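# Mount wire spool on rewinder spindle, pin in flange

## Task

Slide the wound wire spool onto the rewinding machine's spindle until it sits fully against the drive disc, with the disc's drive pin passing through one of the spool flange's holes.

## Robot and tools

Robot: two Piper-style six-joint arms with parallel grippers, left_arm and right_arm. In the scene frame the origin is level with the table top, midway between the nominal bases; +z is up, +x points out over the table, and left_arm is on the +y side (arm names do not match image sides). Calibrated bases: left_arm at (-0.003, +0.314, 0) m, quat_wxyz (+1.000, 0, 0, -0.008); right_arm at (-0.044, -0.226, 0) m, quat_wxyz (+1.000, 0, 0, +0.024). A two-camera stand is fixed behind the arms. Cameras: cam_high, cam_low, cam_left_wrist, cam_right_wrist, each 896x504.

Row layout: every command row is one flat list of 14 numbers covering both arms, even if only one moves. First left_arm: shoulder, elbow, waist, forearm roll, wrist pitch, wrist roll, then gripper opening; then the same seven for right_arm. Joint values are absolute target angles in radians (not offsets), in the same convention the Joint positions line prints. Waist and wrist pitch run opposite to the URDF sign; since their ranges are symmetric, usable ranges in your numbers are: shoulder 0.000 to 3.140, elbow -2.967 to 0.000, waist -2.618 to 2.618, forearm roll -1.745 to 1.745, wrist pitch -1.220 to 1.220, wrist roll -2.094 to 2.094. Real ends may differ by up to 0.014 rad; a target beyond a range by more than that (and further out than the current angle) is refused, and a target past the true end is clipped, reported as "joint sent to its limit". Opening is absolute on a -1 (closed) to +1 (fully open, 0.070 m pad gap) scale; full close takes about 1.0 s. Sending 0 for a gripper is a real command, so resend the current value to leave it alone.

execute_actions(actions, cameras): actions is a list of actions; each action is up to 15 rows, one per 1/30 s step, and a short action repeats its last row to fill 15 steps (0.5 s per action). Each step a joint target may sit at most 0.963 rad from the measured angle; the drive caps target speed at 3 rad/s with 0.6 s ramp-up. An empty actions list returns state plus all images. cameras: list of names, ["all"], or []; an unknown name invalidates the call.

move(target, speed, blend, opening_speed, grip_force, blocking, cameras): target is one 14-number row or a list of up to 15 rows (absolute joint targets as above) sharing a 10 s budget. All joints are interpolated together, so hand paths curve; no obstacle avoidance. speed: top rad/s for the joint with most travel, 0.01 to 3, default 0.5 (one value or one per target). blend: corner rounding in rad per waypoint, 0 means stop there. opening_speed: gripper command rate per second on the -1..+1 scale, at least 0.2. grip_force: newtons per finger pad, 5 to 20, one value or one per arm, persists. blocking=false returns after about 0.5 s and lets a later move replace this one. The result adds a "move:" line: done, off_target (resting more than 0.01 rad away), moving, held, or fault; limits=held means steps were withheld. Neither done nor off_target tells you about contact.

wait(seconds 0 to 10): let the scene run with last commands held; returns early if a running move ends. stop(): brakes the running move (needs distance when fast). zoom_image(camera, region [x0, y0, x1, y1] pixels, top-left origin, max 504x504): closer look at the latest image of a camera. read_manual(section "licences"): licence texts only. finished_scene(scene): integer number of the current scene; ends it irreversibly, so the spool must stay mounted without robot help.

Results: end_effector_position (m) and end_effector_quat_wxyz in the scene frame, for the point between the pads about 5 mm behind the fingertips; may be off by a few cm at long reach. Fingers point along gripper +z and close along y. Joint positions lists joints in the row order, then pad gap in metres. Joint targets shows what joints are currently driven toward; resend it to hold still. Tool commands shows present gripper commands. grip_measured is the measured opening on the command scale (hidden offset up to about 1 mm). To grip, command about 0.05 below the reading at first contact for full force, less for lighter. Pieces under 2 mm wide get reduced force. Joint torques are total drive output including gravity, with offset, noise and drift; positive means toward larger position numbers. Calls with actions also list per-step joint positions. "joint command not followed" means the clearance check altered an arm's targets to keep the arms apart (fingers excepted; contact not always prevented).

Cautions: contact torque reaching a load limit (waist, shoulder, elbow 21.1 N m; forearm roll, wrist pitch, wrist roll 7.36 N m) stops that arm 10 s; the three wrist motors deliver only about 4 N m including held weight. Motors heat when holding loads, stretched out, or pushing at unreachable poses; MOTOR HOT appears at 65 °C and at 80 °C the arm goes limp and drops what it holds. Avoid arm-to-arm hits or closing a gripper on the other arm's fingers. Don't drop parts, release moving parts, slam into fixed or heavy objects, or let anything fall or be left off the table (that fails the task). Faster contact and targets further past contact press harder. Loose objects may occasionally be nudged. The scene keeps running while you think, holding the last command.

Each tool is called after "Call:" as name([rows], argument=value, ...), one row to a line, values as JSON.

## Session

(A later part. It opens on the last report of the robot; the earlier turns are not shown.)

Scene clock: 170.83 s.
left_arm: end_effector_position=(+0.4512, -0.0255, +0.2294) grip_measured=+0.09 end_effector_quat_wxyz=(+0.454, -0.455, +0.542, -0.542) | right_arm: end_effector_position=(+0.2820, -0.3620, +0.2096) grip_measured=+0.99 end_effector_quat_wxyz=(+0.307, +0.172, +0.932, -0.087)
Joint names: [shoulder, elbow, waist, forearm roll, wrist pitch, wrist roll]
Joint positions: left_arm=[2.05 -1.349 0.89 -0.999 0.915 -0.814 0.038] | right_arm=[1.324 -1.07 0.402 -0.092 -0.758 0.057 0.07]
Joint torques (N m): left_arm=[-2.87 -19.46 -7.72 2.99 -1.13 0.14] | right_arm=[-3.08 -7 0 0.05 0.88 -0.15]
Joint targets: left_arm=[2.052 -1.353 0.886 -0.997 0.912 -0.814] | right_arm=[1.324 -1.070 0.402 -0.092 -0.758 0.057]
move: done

Call:
move(target=[2.0456,-1.3407,0.8910,-0.9982,0.9188,-0.8164,0.086,1.324,-1.07,0.402,-0.092,-0.758,0.057,1.0], speed=0.05, cameras=["cam_high","cam_low","cam_left_wrist"])

Call:
zoom_image(camera="cam_high", region=[490, 190, 540, 230])

Call:
zoom_image(camera="cam_low", region=[425, 180, 485, 235])

Call:
zoom_image(camera="cam_left_wrist", region=[310, 30, 580, 320])

Scene clock: 173.73 s.
left_arm: end_effector_position=(+0.4516, -0.0254, +0.2285) grip_measured=+0.09 end_effector_quat_wxyz=(+0.454, -0.453, +0.543, -0.542) | right_arm: end_effector_position=(+0.2820, -0.3620, +0.2096) grip_measured=+0.99 end_effector_quat_wxyz=(+0.307, +0.172, +0.932, -0.087)
Joint names: [shoulder, elbow, waist, forearm roll, wrist pitch, wrist roll]
Joint positions: left_arm=[2.05 -1.347 0.888 -0.993 0.914 -0.816 0.038] | right_arm=[1.324 -1.07 0.402 -0.092 -0.758 0.057 0.07]
Joint torques (N m): left_arm=[-3.2 -12.34 -7.09 1.7 -0.88 0.02] | right_arm=[-3.08 -7 0.02 0.05 0.88 -0.14]
Joint targets: left_arm=[2.046 -1.341 0.891 -0.998 0.919 -0.816] | right_arm=[1.324 -1.070 0.402 -0.092 -0.758 0.057]
move: done
Images, in order (width x height): cam_high 896x504, cam_low 896x504, cam_left_wrist 896x504.

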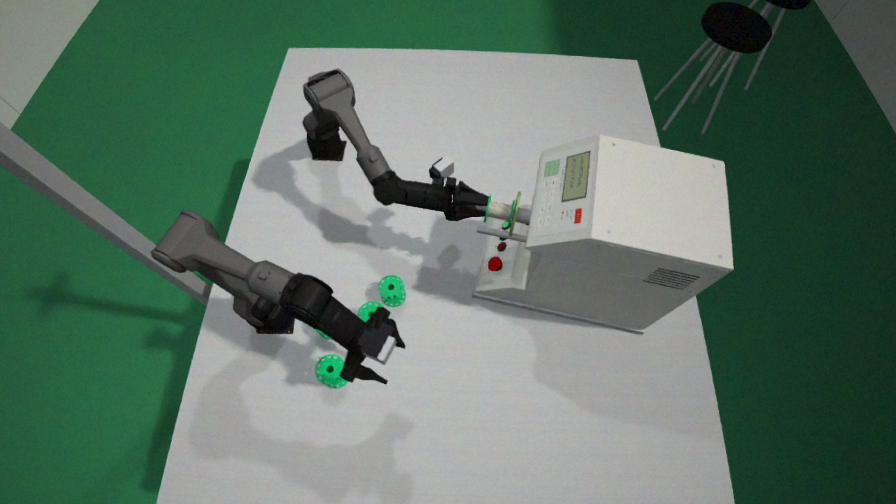

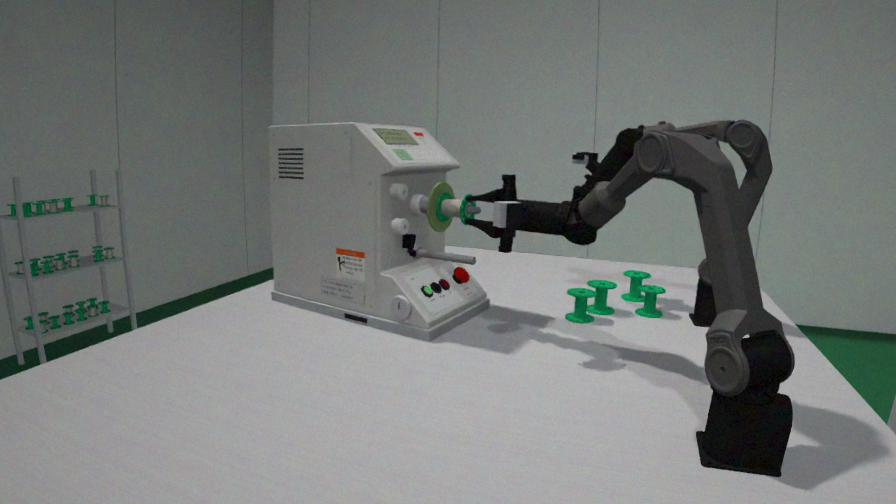

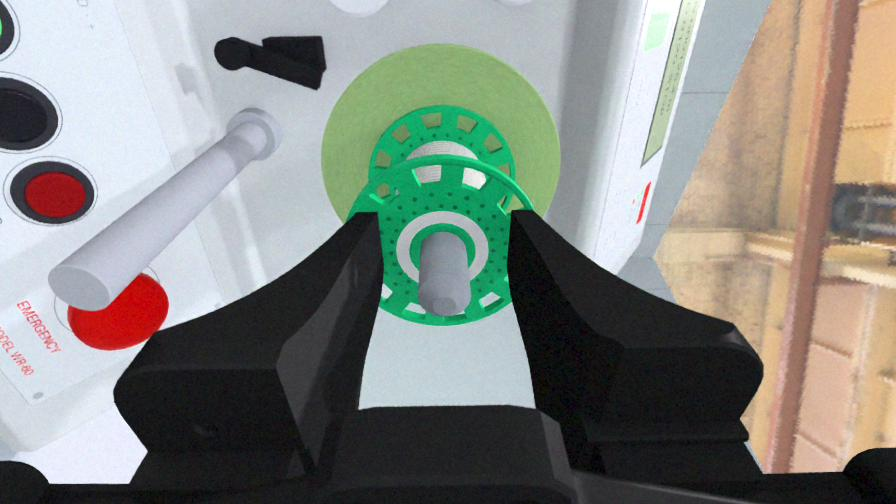

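Scaled by 10.080 from the camera's 896x504 image, which has a finer 1280x720 frame.

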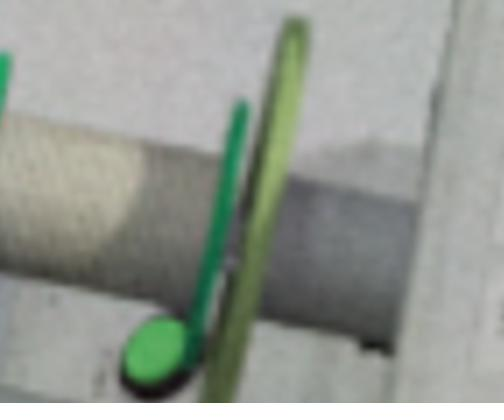

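Scaled by 8.400 from the camera's 896x504 image, which has a finer 1280x720 frame.

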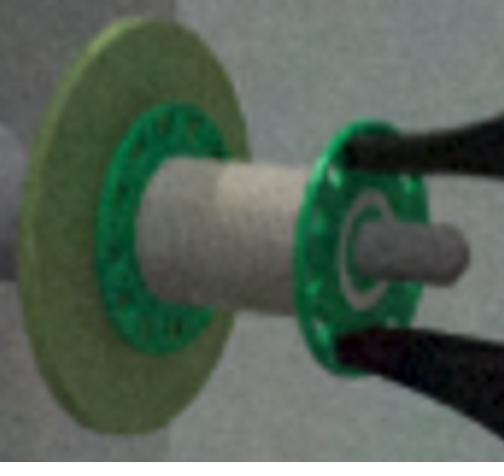

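Scaled by 1.738 from the camera's 896x504 image, which has a finer 1280x720 frame.

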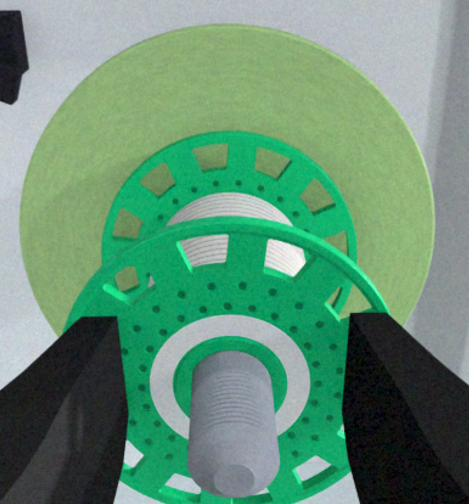

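Call:
wait(seconds=0.3)

Scene clock: 175.43 s.
left_arm: end_effector_position=(+0.4504, -0.0240, +0.2290) grip_measured=+0.09 end_effector_quat_wxyz=(+0.455, -0.455, +0.542, -0.541) | right_arm: end_effector_position=(+0.2820, -0.3620, +0.2096) grip_measured=+0.99 end_effector_quat_wxyz=(+0.307, +0.172, +0.932, -0.087)
Joint names: [shoulder, elbow, waist, forearm roll, wrist pitch, wrist roll]
Joint positions: left_arm=[2.046 -1.341 0.89 -0.998 0.919 -0.816 0.038] | right_arm=[1.324 -1.07 0.402 -0.092 -0.758 0.057 0.07]
Joint torques (N m): left_arm=[-10.42 -5.97 1.16 0.65 0.51 0.34] | right_arm=[-3.08 -7.01 -0.01 0.04 0.88 -0.15]
Joint targets: left_arm=[2.046 -1.341 0.891 -0.998 0.919 -0.816] | right_arm=[1.324 -1.070 0.402 -0.092 -0.758 0.057]
Tool commands: left_gripper/opening=+0.086 right_gripper/opening=+1.0
wait: 0.30 s; at rest from the start

Call:
move([
  [2.0233,-1.3019,0.9089,-1.0042,0.9400,-0.8240,0.086,1.324,-1.07,0.402,-0.092,-0.758,0.057,1.0],
  [2.0233,-1.3019,0.9089,-1.0042,0.9400,-0.8240,1.0,1.324,-1.07,0.402,-0.092,-0.758,0.057,1.0],
  [2.0759,-1.3898,0.8693,-0.9915,0.8931,-0.8086,1.0,1.324,-1.07,0.402,-0.092,-0.758,0.057,1.0],
  [2.0759,-1.3898,0.8693,-0.9915,0.8931,-0.8086,0.55,1.324,-1.07,0.402,-0.092,-0.758,0.057,1.0],
], speed=0.06, grip_force=8, opening_speed=0.9, cameras=["cam_low","cam_left_wrist"])

Call:
zoom_image(camera="cam_left_wrist", region=[310, 30, 580, 320])

Call:
zoom_image(camera="cam_low", region=[425, 180, 485, 235])

Scene clock: 187.60 s.
left_arm: end_effector_position=(+0.4624, -0.0266, +0.2278) grip_measured=+0.71 end_effector_quat_wxyz=(+0.454, -0.455, +0.542, -0.542) | right_arm: end_effector_position=(+0.2820, -0.3620, +0.2096) grip_measured=+0.99 end_effector_quat_wxyz=(+0.307, +0.172, +0.932, -0.087)
Joint names: [shoulder, elbow, waist, forearm roll, wrist pitch, wrist roll]
Joint positions: left_arm=[2.076 -1.39 0.869 -0.992 0.893 -0.809 0.06] | right_arm=[1.324 -1.07 0.402 -0.092 -0.758 0.057 0.07]
Joint torques (N m): left_arm=[-9.46 -5.79 0.5 0.33 0.32 0.22] | right_arm=[-3.09 -7.04 0.01 0.04 0.9 -0.15]
Joint targets: left_arm=[2.076 -1.390 0.869 -0.991 0.893 -0.809] | right_arm=[1.324 -1.070 0.402 -0.092 -0.758 0.057]
grip_force (N): 8, 8
move: done
Images, in order (width x height): cam_low 896x504, cam_left_wrist 896x504.

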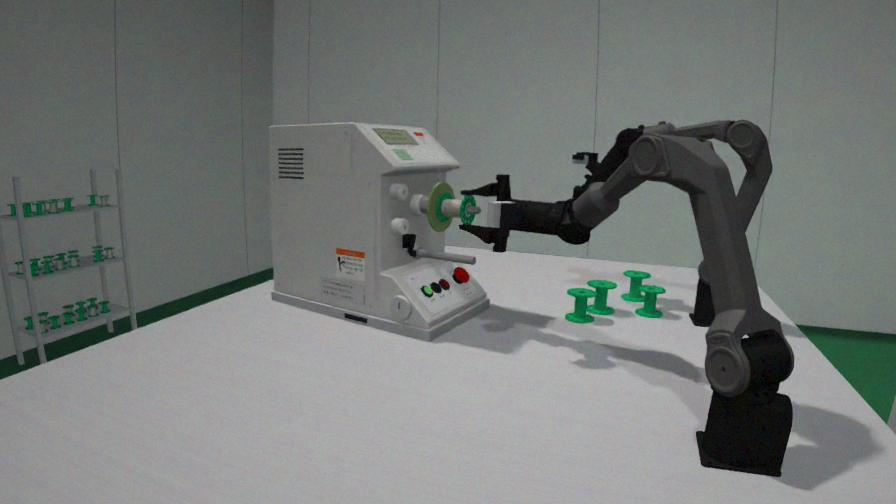

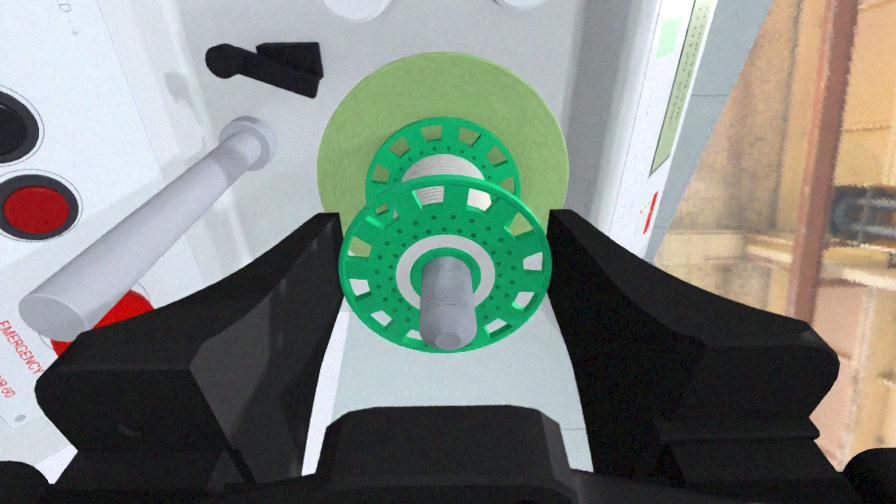

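Scaled by 1.738 from the camera's 896x504 image, which has a finer 1280x720 frame.

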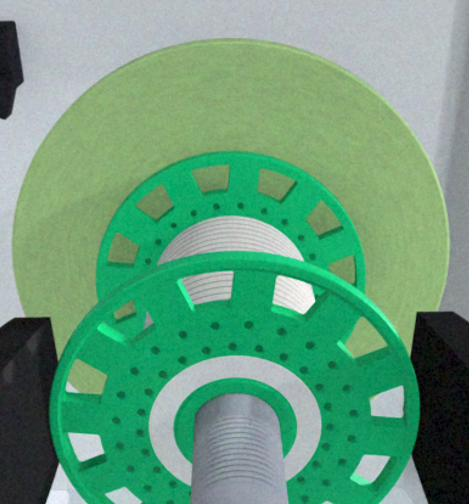

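Scaled by 8.400 from the camera's 896x504 image, which has a finer 1280x720 frame.

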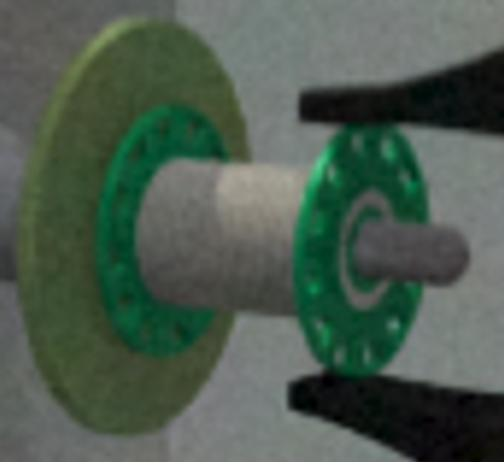

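Call:
move([
  [2.0759,-1.3898,0.8693,-0.9915,0.8931,-0.8871,0.55,1.324,-1.07,0.402,-0.092,-0.758,0.057,1.0],
  [2.0886,-1.4124,0.8600,-0.9899,0.8812,-0.8821,0.55,1.324,-1.07,0.402,-0.092,-0.758,0.057,1.0],
], speed=[0.15,0.02], cameras=["cam_high","cam_low","cam_left_wrist"])

Call:
zoom_image(camera="cam_left_wrist", region=[310, 30, 580, 320])

Call:
zoom_image(camera="cam_low", region=[425, 180, 485, 235])

Call:
zoom_image(camera="cam_high", region=[490, 190, 540, 230])

Scene clock: 192.10 s.
left_arm: end_effector_position=(+0.4674, -0.0276, +0.2280) grip_measured=+0.71 end_effector_quat_wxyz=(-0.432, +0.476, -0.523, +0.559) | right_arm: end_effector_position=(+0.2820, -0.3620, +0.2096) grip_measured=+0.99 end_effector_quat_wxyz=(+0.307, +0.172, +0.932, -0.087)
Joint names: [shoulder, elbow, waist, forearm roll, wrist pitch, wrist roll]
Joint positions: left_arm=[2.088 -1.412 0.861 -0.99 0.882 -0.883 0.06] | right_arm=[1.324 -1.07 0.402 -0.092 -0.758 0.057 0.07]
Joint torques (N m): left_arm=[-7.82 -8.09 -1.33 0.68 0.2 0.29] | right_arm=[-3.08 -7.01 -0.01 0.04 0.9 -0.14]
Joint targets: left_arm=[2.089 -1.412 0.860 -0.990 0.881 -0.882] | right_arm=[1.324 -1.070 0.402 -0.092 -0.758 0.057]
grip_force (N): 8, 8
move: done
Images, in order (width x height): cam_high 896x504, cam_low 896x504, cam_left_wrist 896x504.

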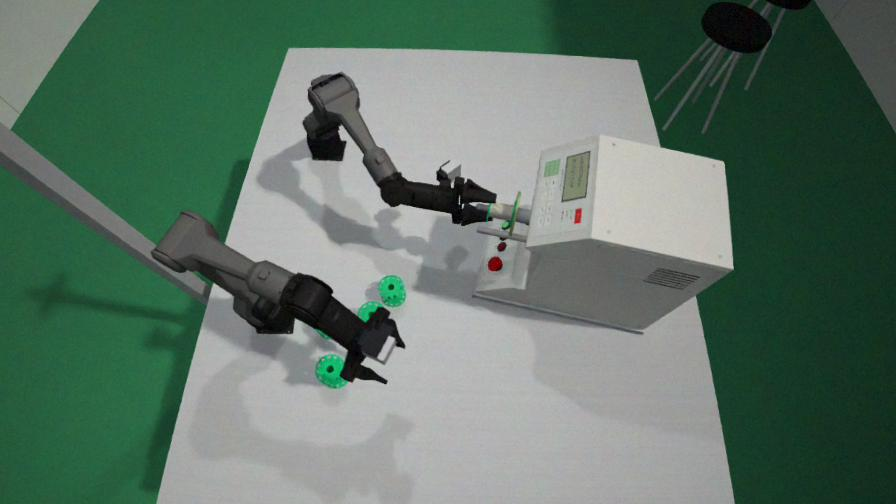

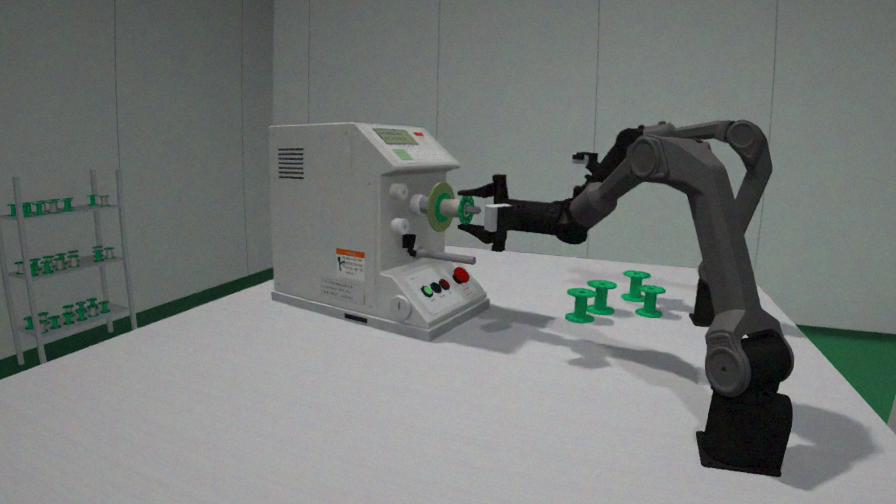

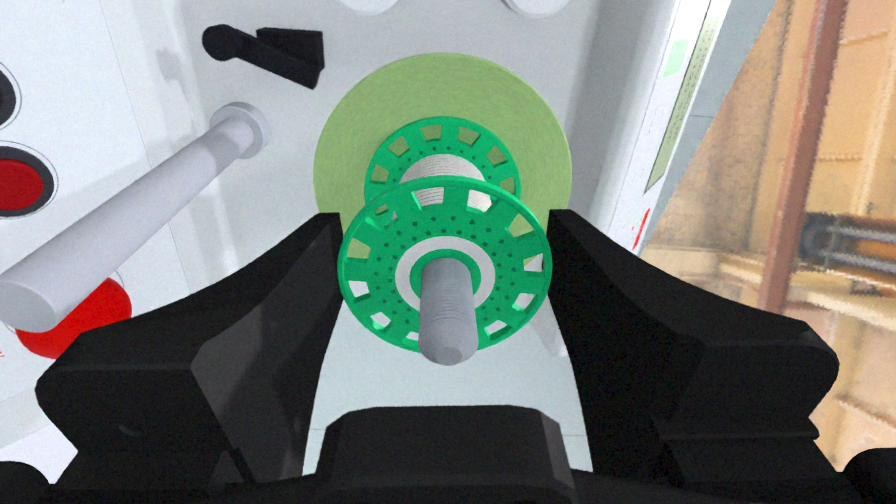

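Scaled by 1.738 from the camera's 896x504 image, which has a finer 1280x720 frame.

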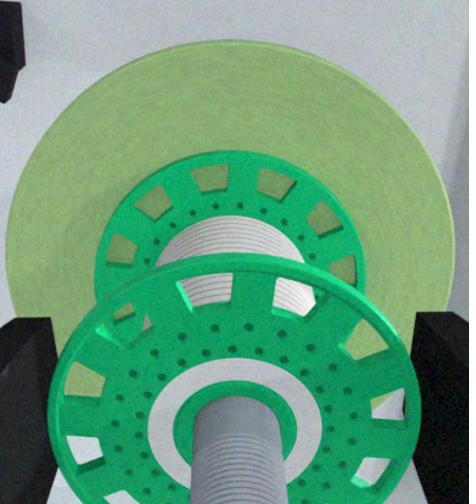

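Scaled by 8.400 from the camera's 896x504 image, which has a finer 1280x720 frame.

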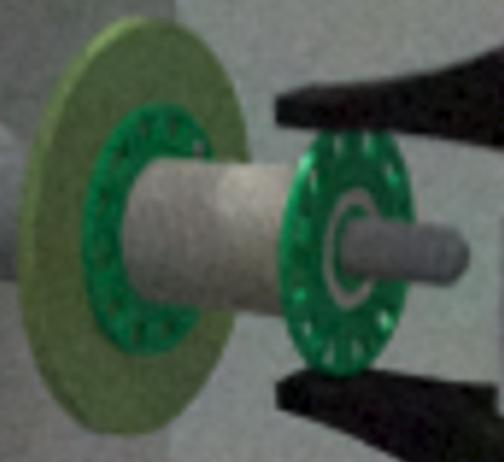

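Scaled by 10.080 from the camera's 896x504 image, which has a finer 1280x720 frame.

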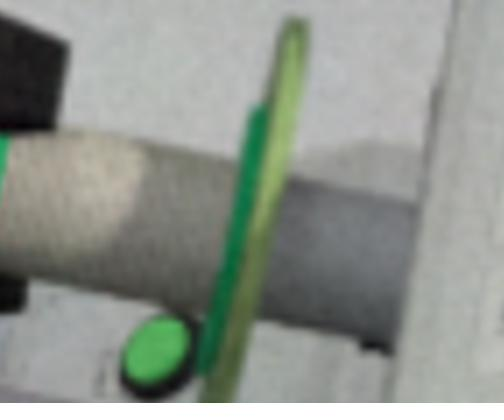

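Call:
move(target=[2.0917,-1.4178,0.8578,-0.9898,0.8783,-0.8809,0.5,1.324,-1.07,0.402,-0.092,-0.758,0.057,1.0], speed=0.02, grip_force=14, cameras=["cam_high","cam_low"])

Call:
zoom_image(camera="cam_high", region=[490, 190, 540, 230])

Call:
zoom_image(camera="cam_low", region=[425, 185, 465, 225])

Scene clock: 194.30 s.
left_arm: end_effector_position=(+0.4689, -0.0274, +0.2280) grip_measured=+0.69 end_effector_quat_wxyz=(-0.432, +0.477, -0.523, +0.559) | right_arm: end_effector_position=(+0.2820, -0.3620, +0.2096) grip_measured=+0.99 end_effector_quat_wxyz=(+0.307, +0.172, +0.932, -0.087)
Joint names: [shoulder, elbow, waist, forearm roll, wrist pitch, wrist roll]
Joint positions: left_arm=[2.091 -1.417 0.858 -0.99 0.879 -0.882 0.059] | right_arm=[1.324 -1.07 0.402 -0.092 -0.758 0.057 0.07]
Joint torques (N m): left_arm=[-7.85 -8.15 -3.35 0.41 0.44 0.33] | right_arm=[-3.13 -7 0 0.04 0.9 -0.14]
Joint targets: left_arm=[2.092 -1.418 0.858 -0.990 0.878 -0.881] | right_arm=[1.324 -1.070 0.402 -0.092 -0.758 0.057]
grip_force (N): 14, 14
move: done
Images, in order (width x height): cam_high 896x504, cam_low 896x504.

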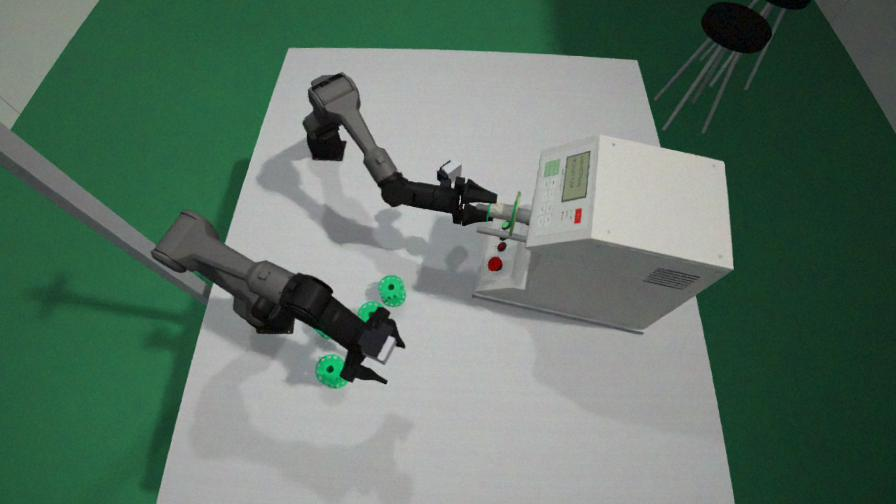

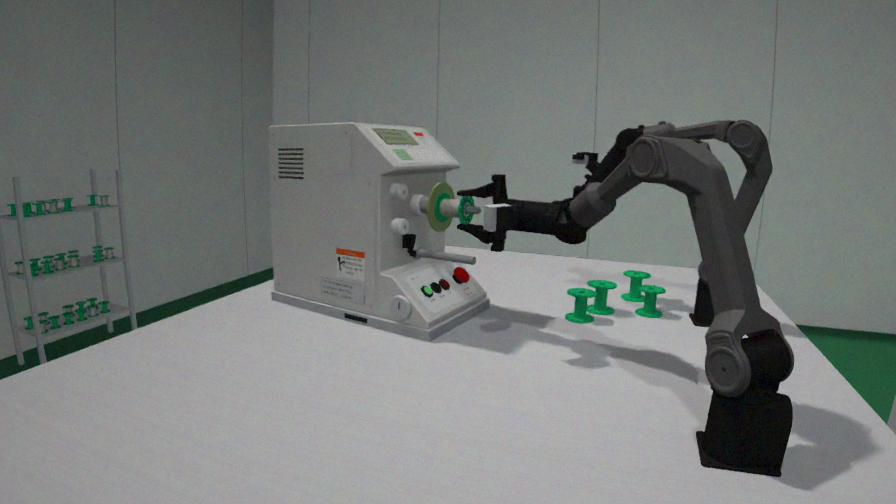

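Scaled by 10.080 from the camera's 896x504 image, which has a finer 1280x720 frame.

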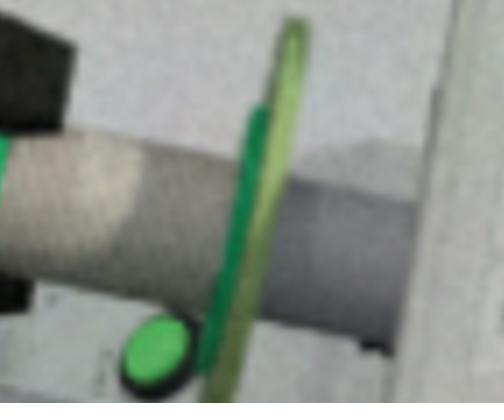

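Scaled by 12.600 from the camera's 896x504 image, which has a finer 1280x720 frame.

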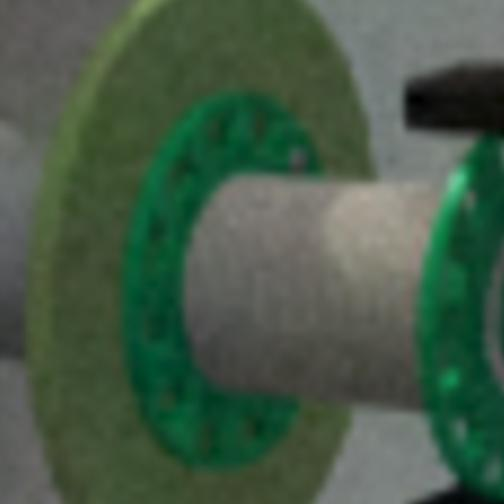

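Call:
move([
  [2.0886,-1.4124,0.8600,-0.9899,0.8812,-0.8821,0.5,1.324,-1.07,0.402,-0.092,-0.758,0.057,1.0],
  [2.0886,-1.4124,0.8600,-0.9899,0.8812,-0.8821,1.0,1.324,-1.07,0.402,-0.092,-0.758,0.057,1.0],
  [2.0233,-1.3019,0.9089,-1.0042,0.9400,-0.9025,1.0,1.324,-1.07,0.402,-0.092,-0.758,0.057,1.0],
  [1.9601,-1.1940,0.9670,-1.0299,1.0026,-0.9192,1.0,1.324,-1.07,0.402,-0.092,-0.758,0.057,1.0],
], speed=[0.03,0.1,0.1,0.15], blend=[0,0,0.01,0], opening_speed=0.8, cameras=["cam_high","cam_low","cam_left_wrist"])

Call:
zoom_image(camera="cam_high", region=[490, 190, 540, 230])

Call:
zoom_image(camera="cam_low", region=[425, 185, 465, 225])

Scene clock: 200.30 s.
left_arm: end_effector_position=(+0.4102, -0.0177, +0.2291) grip_measured=+0.99 end_effector_quat_wxyz=(-0.433, +0.475, -0.524, +0.559) | right_arm: end_effector_position=(+0.2820, -0.3620, +0.2096) grip_measured=+0.99 end_effector_quat_wxyz=(+0.307, +0.172, +0.932, -0.087)
Joint names: [shoulder, elbow, waist, forearm roll, wrist pitch, wrist roll]
Joint positions: left_arm=[1.96 -1.193 0.968 -1.03 1.003 -0.919 0.07] | right_arm=[1.324 -1.07 0.402 -0.092 -0.758 0.057 0.07]
Joint torques (N m): left_arm=[-8.84 -6.29 0.37 0.63 0.45 0.04] | right_arm=[-3.07 -6.98 0.02 0.04 0.91 -0.14]
Joint targets: left_arm=[1.960 -1.194 0.967 -1.030 1.003 -0.919] | right_arm=[1.324 -1.070 0.402 -0.092 -0.758 0.057]
grip_force (N): 14, 14
move: done
Images, in order (width x height): cam_high 896x504, cam_low 896x504, cam_left_wrist 896x504.

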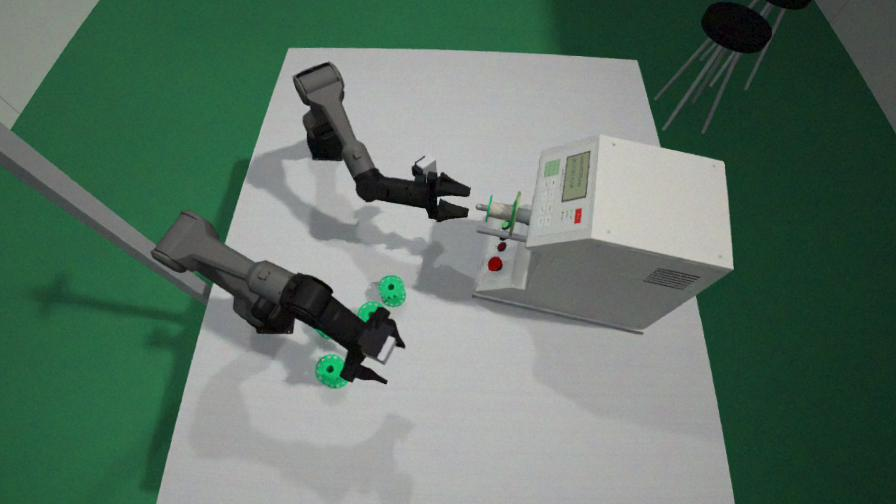

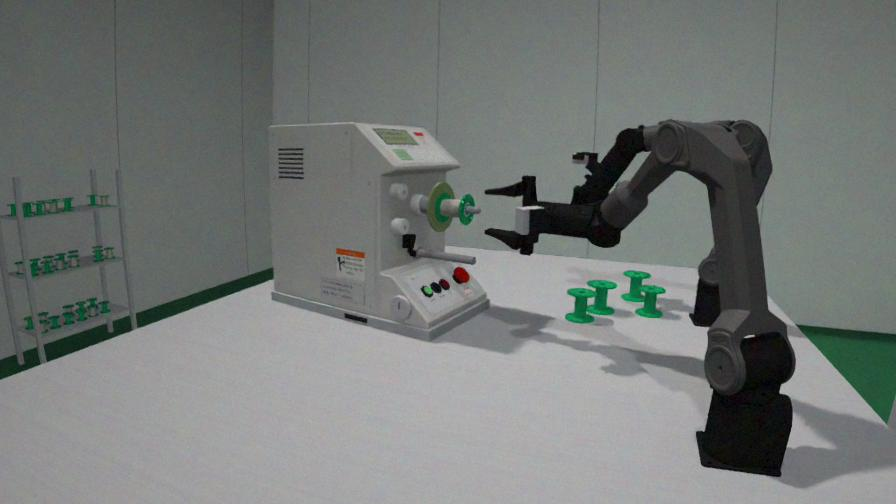

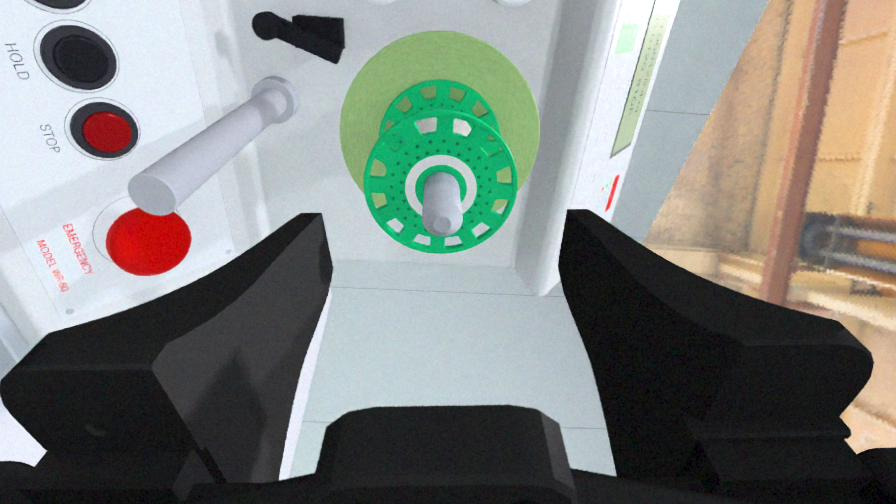

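Scaled by 10.080 from the camera's 896x504 image, which has a finer 1280x720 frame.

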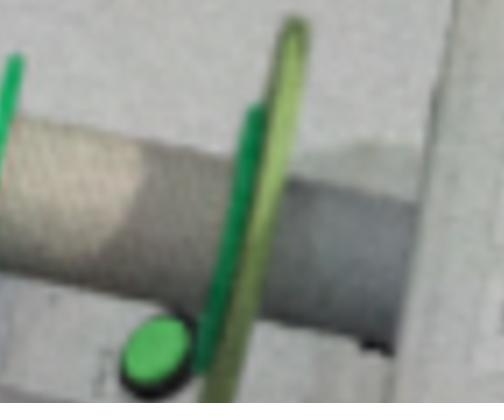

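Scaled by 12.600 from the camera's 896x504 image, which has a finer 1280x720 frame.

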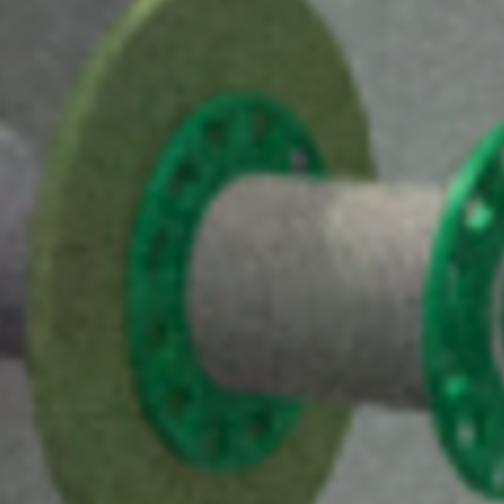

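Call:
move([
  [1.9601,-1.1940,0.9670,-1.0299,1.0026,-0.8407,0.086,1.324,-1.07,0.402,-0.092,-0.758,0.057,1.0],
  [2.0233,-1.3019,0.9089,-1.0042,0.9400,-0.8240,0.086,1.324,-1.07,0.402,-0.092,-0.758,0.057,1.0],
  [2.0582,-1.3627,0.8814,-0.9955,0.9070,-0.8120,0.086,1.324,-1.07,0.402,-0.092,-0.758,0.057,1.0],
], speed=[0.1,0.08,0.03], blend=[0,0.005,0])

Call:
move(target=[2.0605,-1.3667,0.8797,-0.9950,0.9049,-0.8112,0.086,1.324,-1.07,0.402,-0.092,-0.758,0.057,1.0], speed=0.02)

Scene clock: 208.20 s.
left_arm: end_effector_position=(+0.4544, -0.0256, +0.2290) grip_measured=+0.09 end_effector_quat_wxyz=(+0.454, -0.455, +0.542, -0.542) | right_arm: end_effector_position=(+0.2820, -0.3620, +0.2096) grip_measured=+0.99 end_effector_quat_wxyz=(+0.307, +0.172, +0.932, -0.087)
Joint names: [shoulder, elbow, waist, forearm roll, wrist pitch, wrist roll]
Joint positions: left_arm=[2.056 -1.36 0.883 -0.997 0.909 -0.812 0.038] | right_arm=[1.324 -1.07 0.402 -0.092 -0.758 0.057 0.07]
Joint torques (N m): left_arm=[-6.94 -10.97 -2.21 1.31 0.08 0.1] | right_arm=[-3.12 -6.98 -0.02 0.03 0.9 -0.14]
Motor temperatures (°C): left_arm=[35 32 34 35 35 29] | right_arm=[38 34 29 33 37 28]
Joint targets: left_arm=[2.058 -1.363 0.881 -0.996 0.907 -0.812] | right_arm=[1.324 -1.070 0.402 -0.092 -0.758 0.057]
grip_force (N): 14, 14
move: done

Scene clock: 208.90 s.
left_arm: end_effector_position=(+0.4548, -0.0268, +0.2292) grip_measured=+0.09 end_effector_quat_wxyz=(+0.453, -0.454, +0.542, -0.543) | right_arm: end_effector_position=(+0.2820, -0.3620, +0.2096) grip_measured=+0.99 end_effector_quat_wxyz=(+0.307, +0.172, +0.932, -0.087)
Joint names: [shoulder, elbow, waist, forearm roll, wrist pitch, wrist roll]
Joint positions: left_arm=[2.058 -1.364 0.883 -0.996 0.905 -0.812 0.038] | right_arm=[1.324 -1.07 0.402 -0.092 -0.758 0.057 0.07]
Joint torques (N m): left_arm=[-3.94 -16.43 -7.51 2.14 -0.08 0.05] | right_arm=[-3.1 -6.98 0.01 0.04 0.91 -0.14]
Joint targets: left_arm=[2.060 -1.367 0.880 -0.995 0.905 -0.811] | right_arm=[1.324 -1.070 0.402 -0.092 -0.758 0.057]
grip_force (N): 14, 14
move: done

Call:
move(target=[2.0233,-1.3019,0.9089,-1.0042,0.9400,-0.8240,0.086,1.324,-1.07,0.402,-0.092,-0.758,0.057,1.0], speed=0.08, cameras=["cam_high","cam_low","cam_left_wrist"])

Call:
zoom_image(camera="cam_high", region=[490, 190, 540, 230])

Call:
zoom_image(camera="cam_low", region=[425, 185, 465, 225])

Call:
zoom_image(camera="cam_left_wrist", region=[330, 30, 560, 240])

Scene clock: 211.57 s.
left_arm: end_effector_position=(+0.4405, -0.0224, +0.2287) grip_measured=+0.09 end_effector_quat_wxyz=(+0.455, -0.455, +0.542, -0.541) | right_arm: end_effector_position=(+0.2820, -0.3620, +0.2096) grip_measured=+0.99 end_effector_quat_wxyz=(+0.307, +0.172, +0.932, -0.087)
Joint names: [shoulder, elbow, waist, forearm roll, wrist pitch, wrist roll]
Joint positions: left_arm=[2.024 -1.302 0.908 -1.004 0.94 -0.823 0.038] | right_arm=[1.324 -1.07 0.402 -0.092 -0.758 0.057 0.07]
Joint torques (N m): left_arm=[-10.19 -5.46 1.19 0.54 0.48 0.02] | right_arm=[-3.07 -7.01 0 0.03 0.9 -0.14]
Joint targets: left_arm=[2.023 -1.302 0.909 -1.004 0.940 -0.824] | right_arm=[1.324 -1.070 0.402 -0.092 -0.758 0.057]
grip_force (N): 14, 14
move: done
Images, in order (width x height): cam_high 896x504, cam_low 896x504, cam_left_wrist 896x504.

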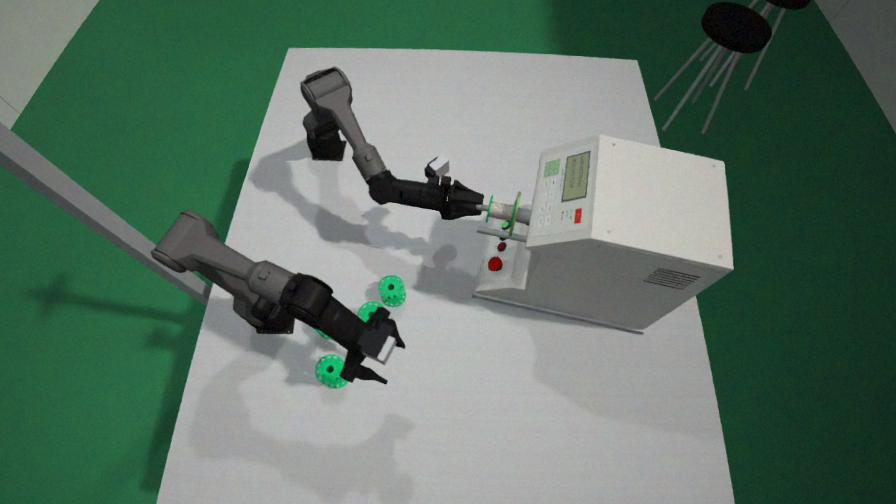

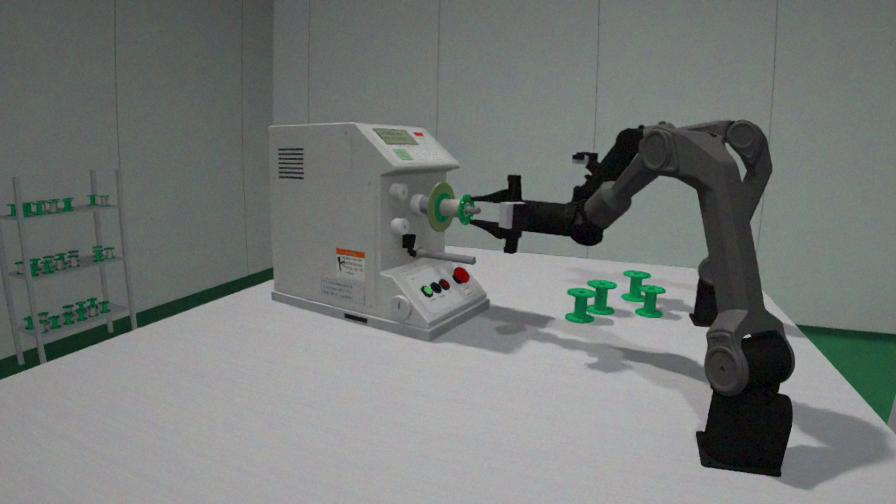

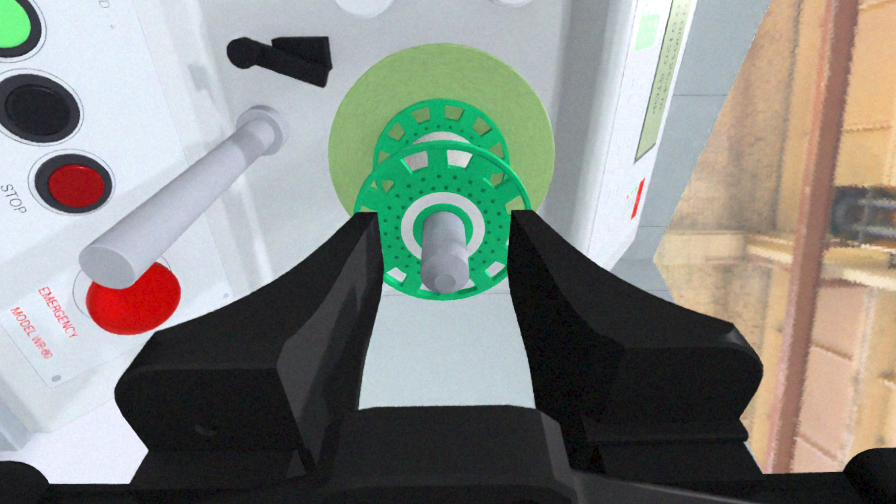

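Scaled by 10.080 from the camera's 896x504 image, which has a finer 1280x720 frame.

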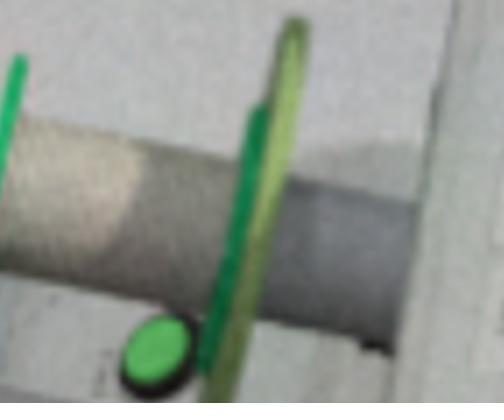

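Scaled by 12.600 from the camera's 896x504 image, which has a finer 1280x720 frame.

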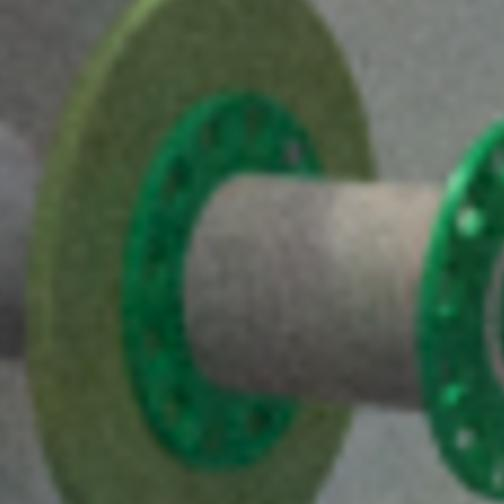

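Scaled by 2.191 from the camera's 896x504 image, which has a finer 1280x720 frame.

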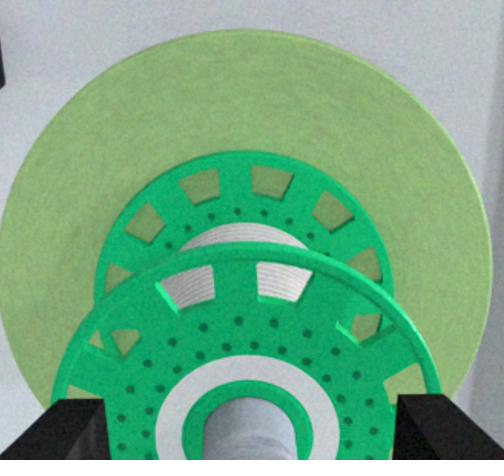

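Call:
finished_scene(scene=2)

The scene is finished: the task was done.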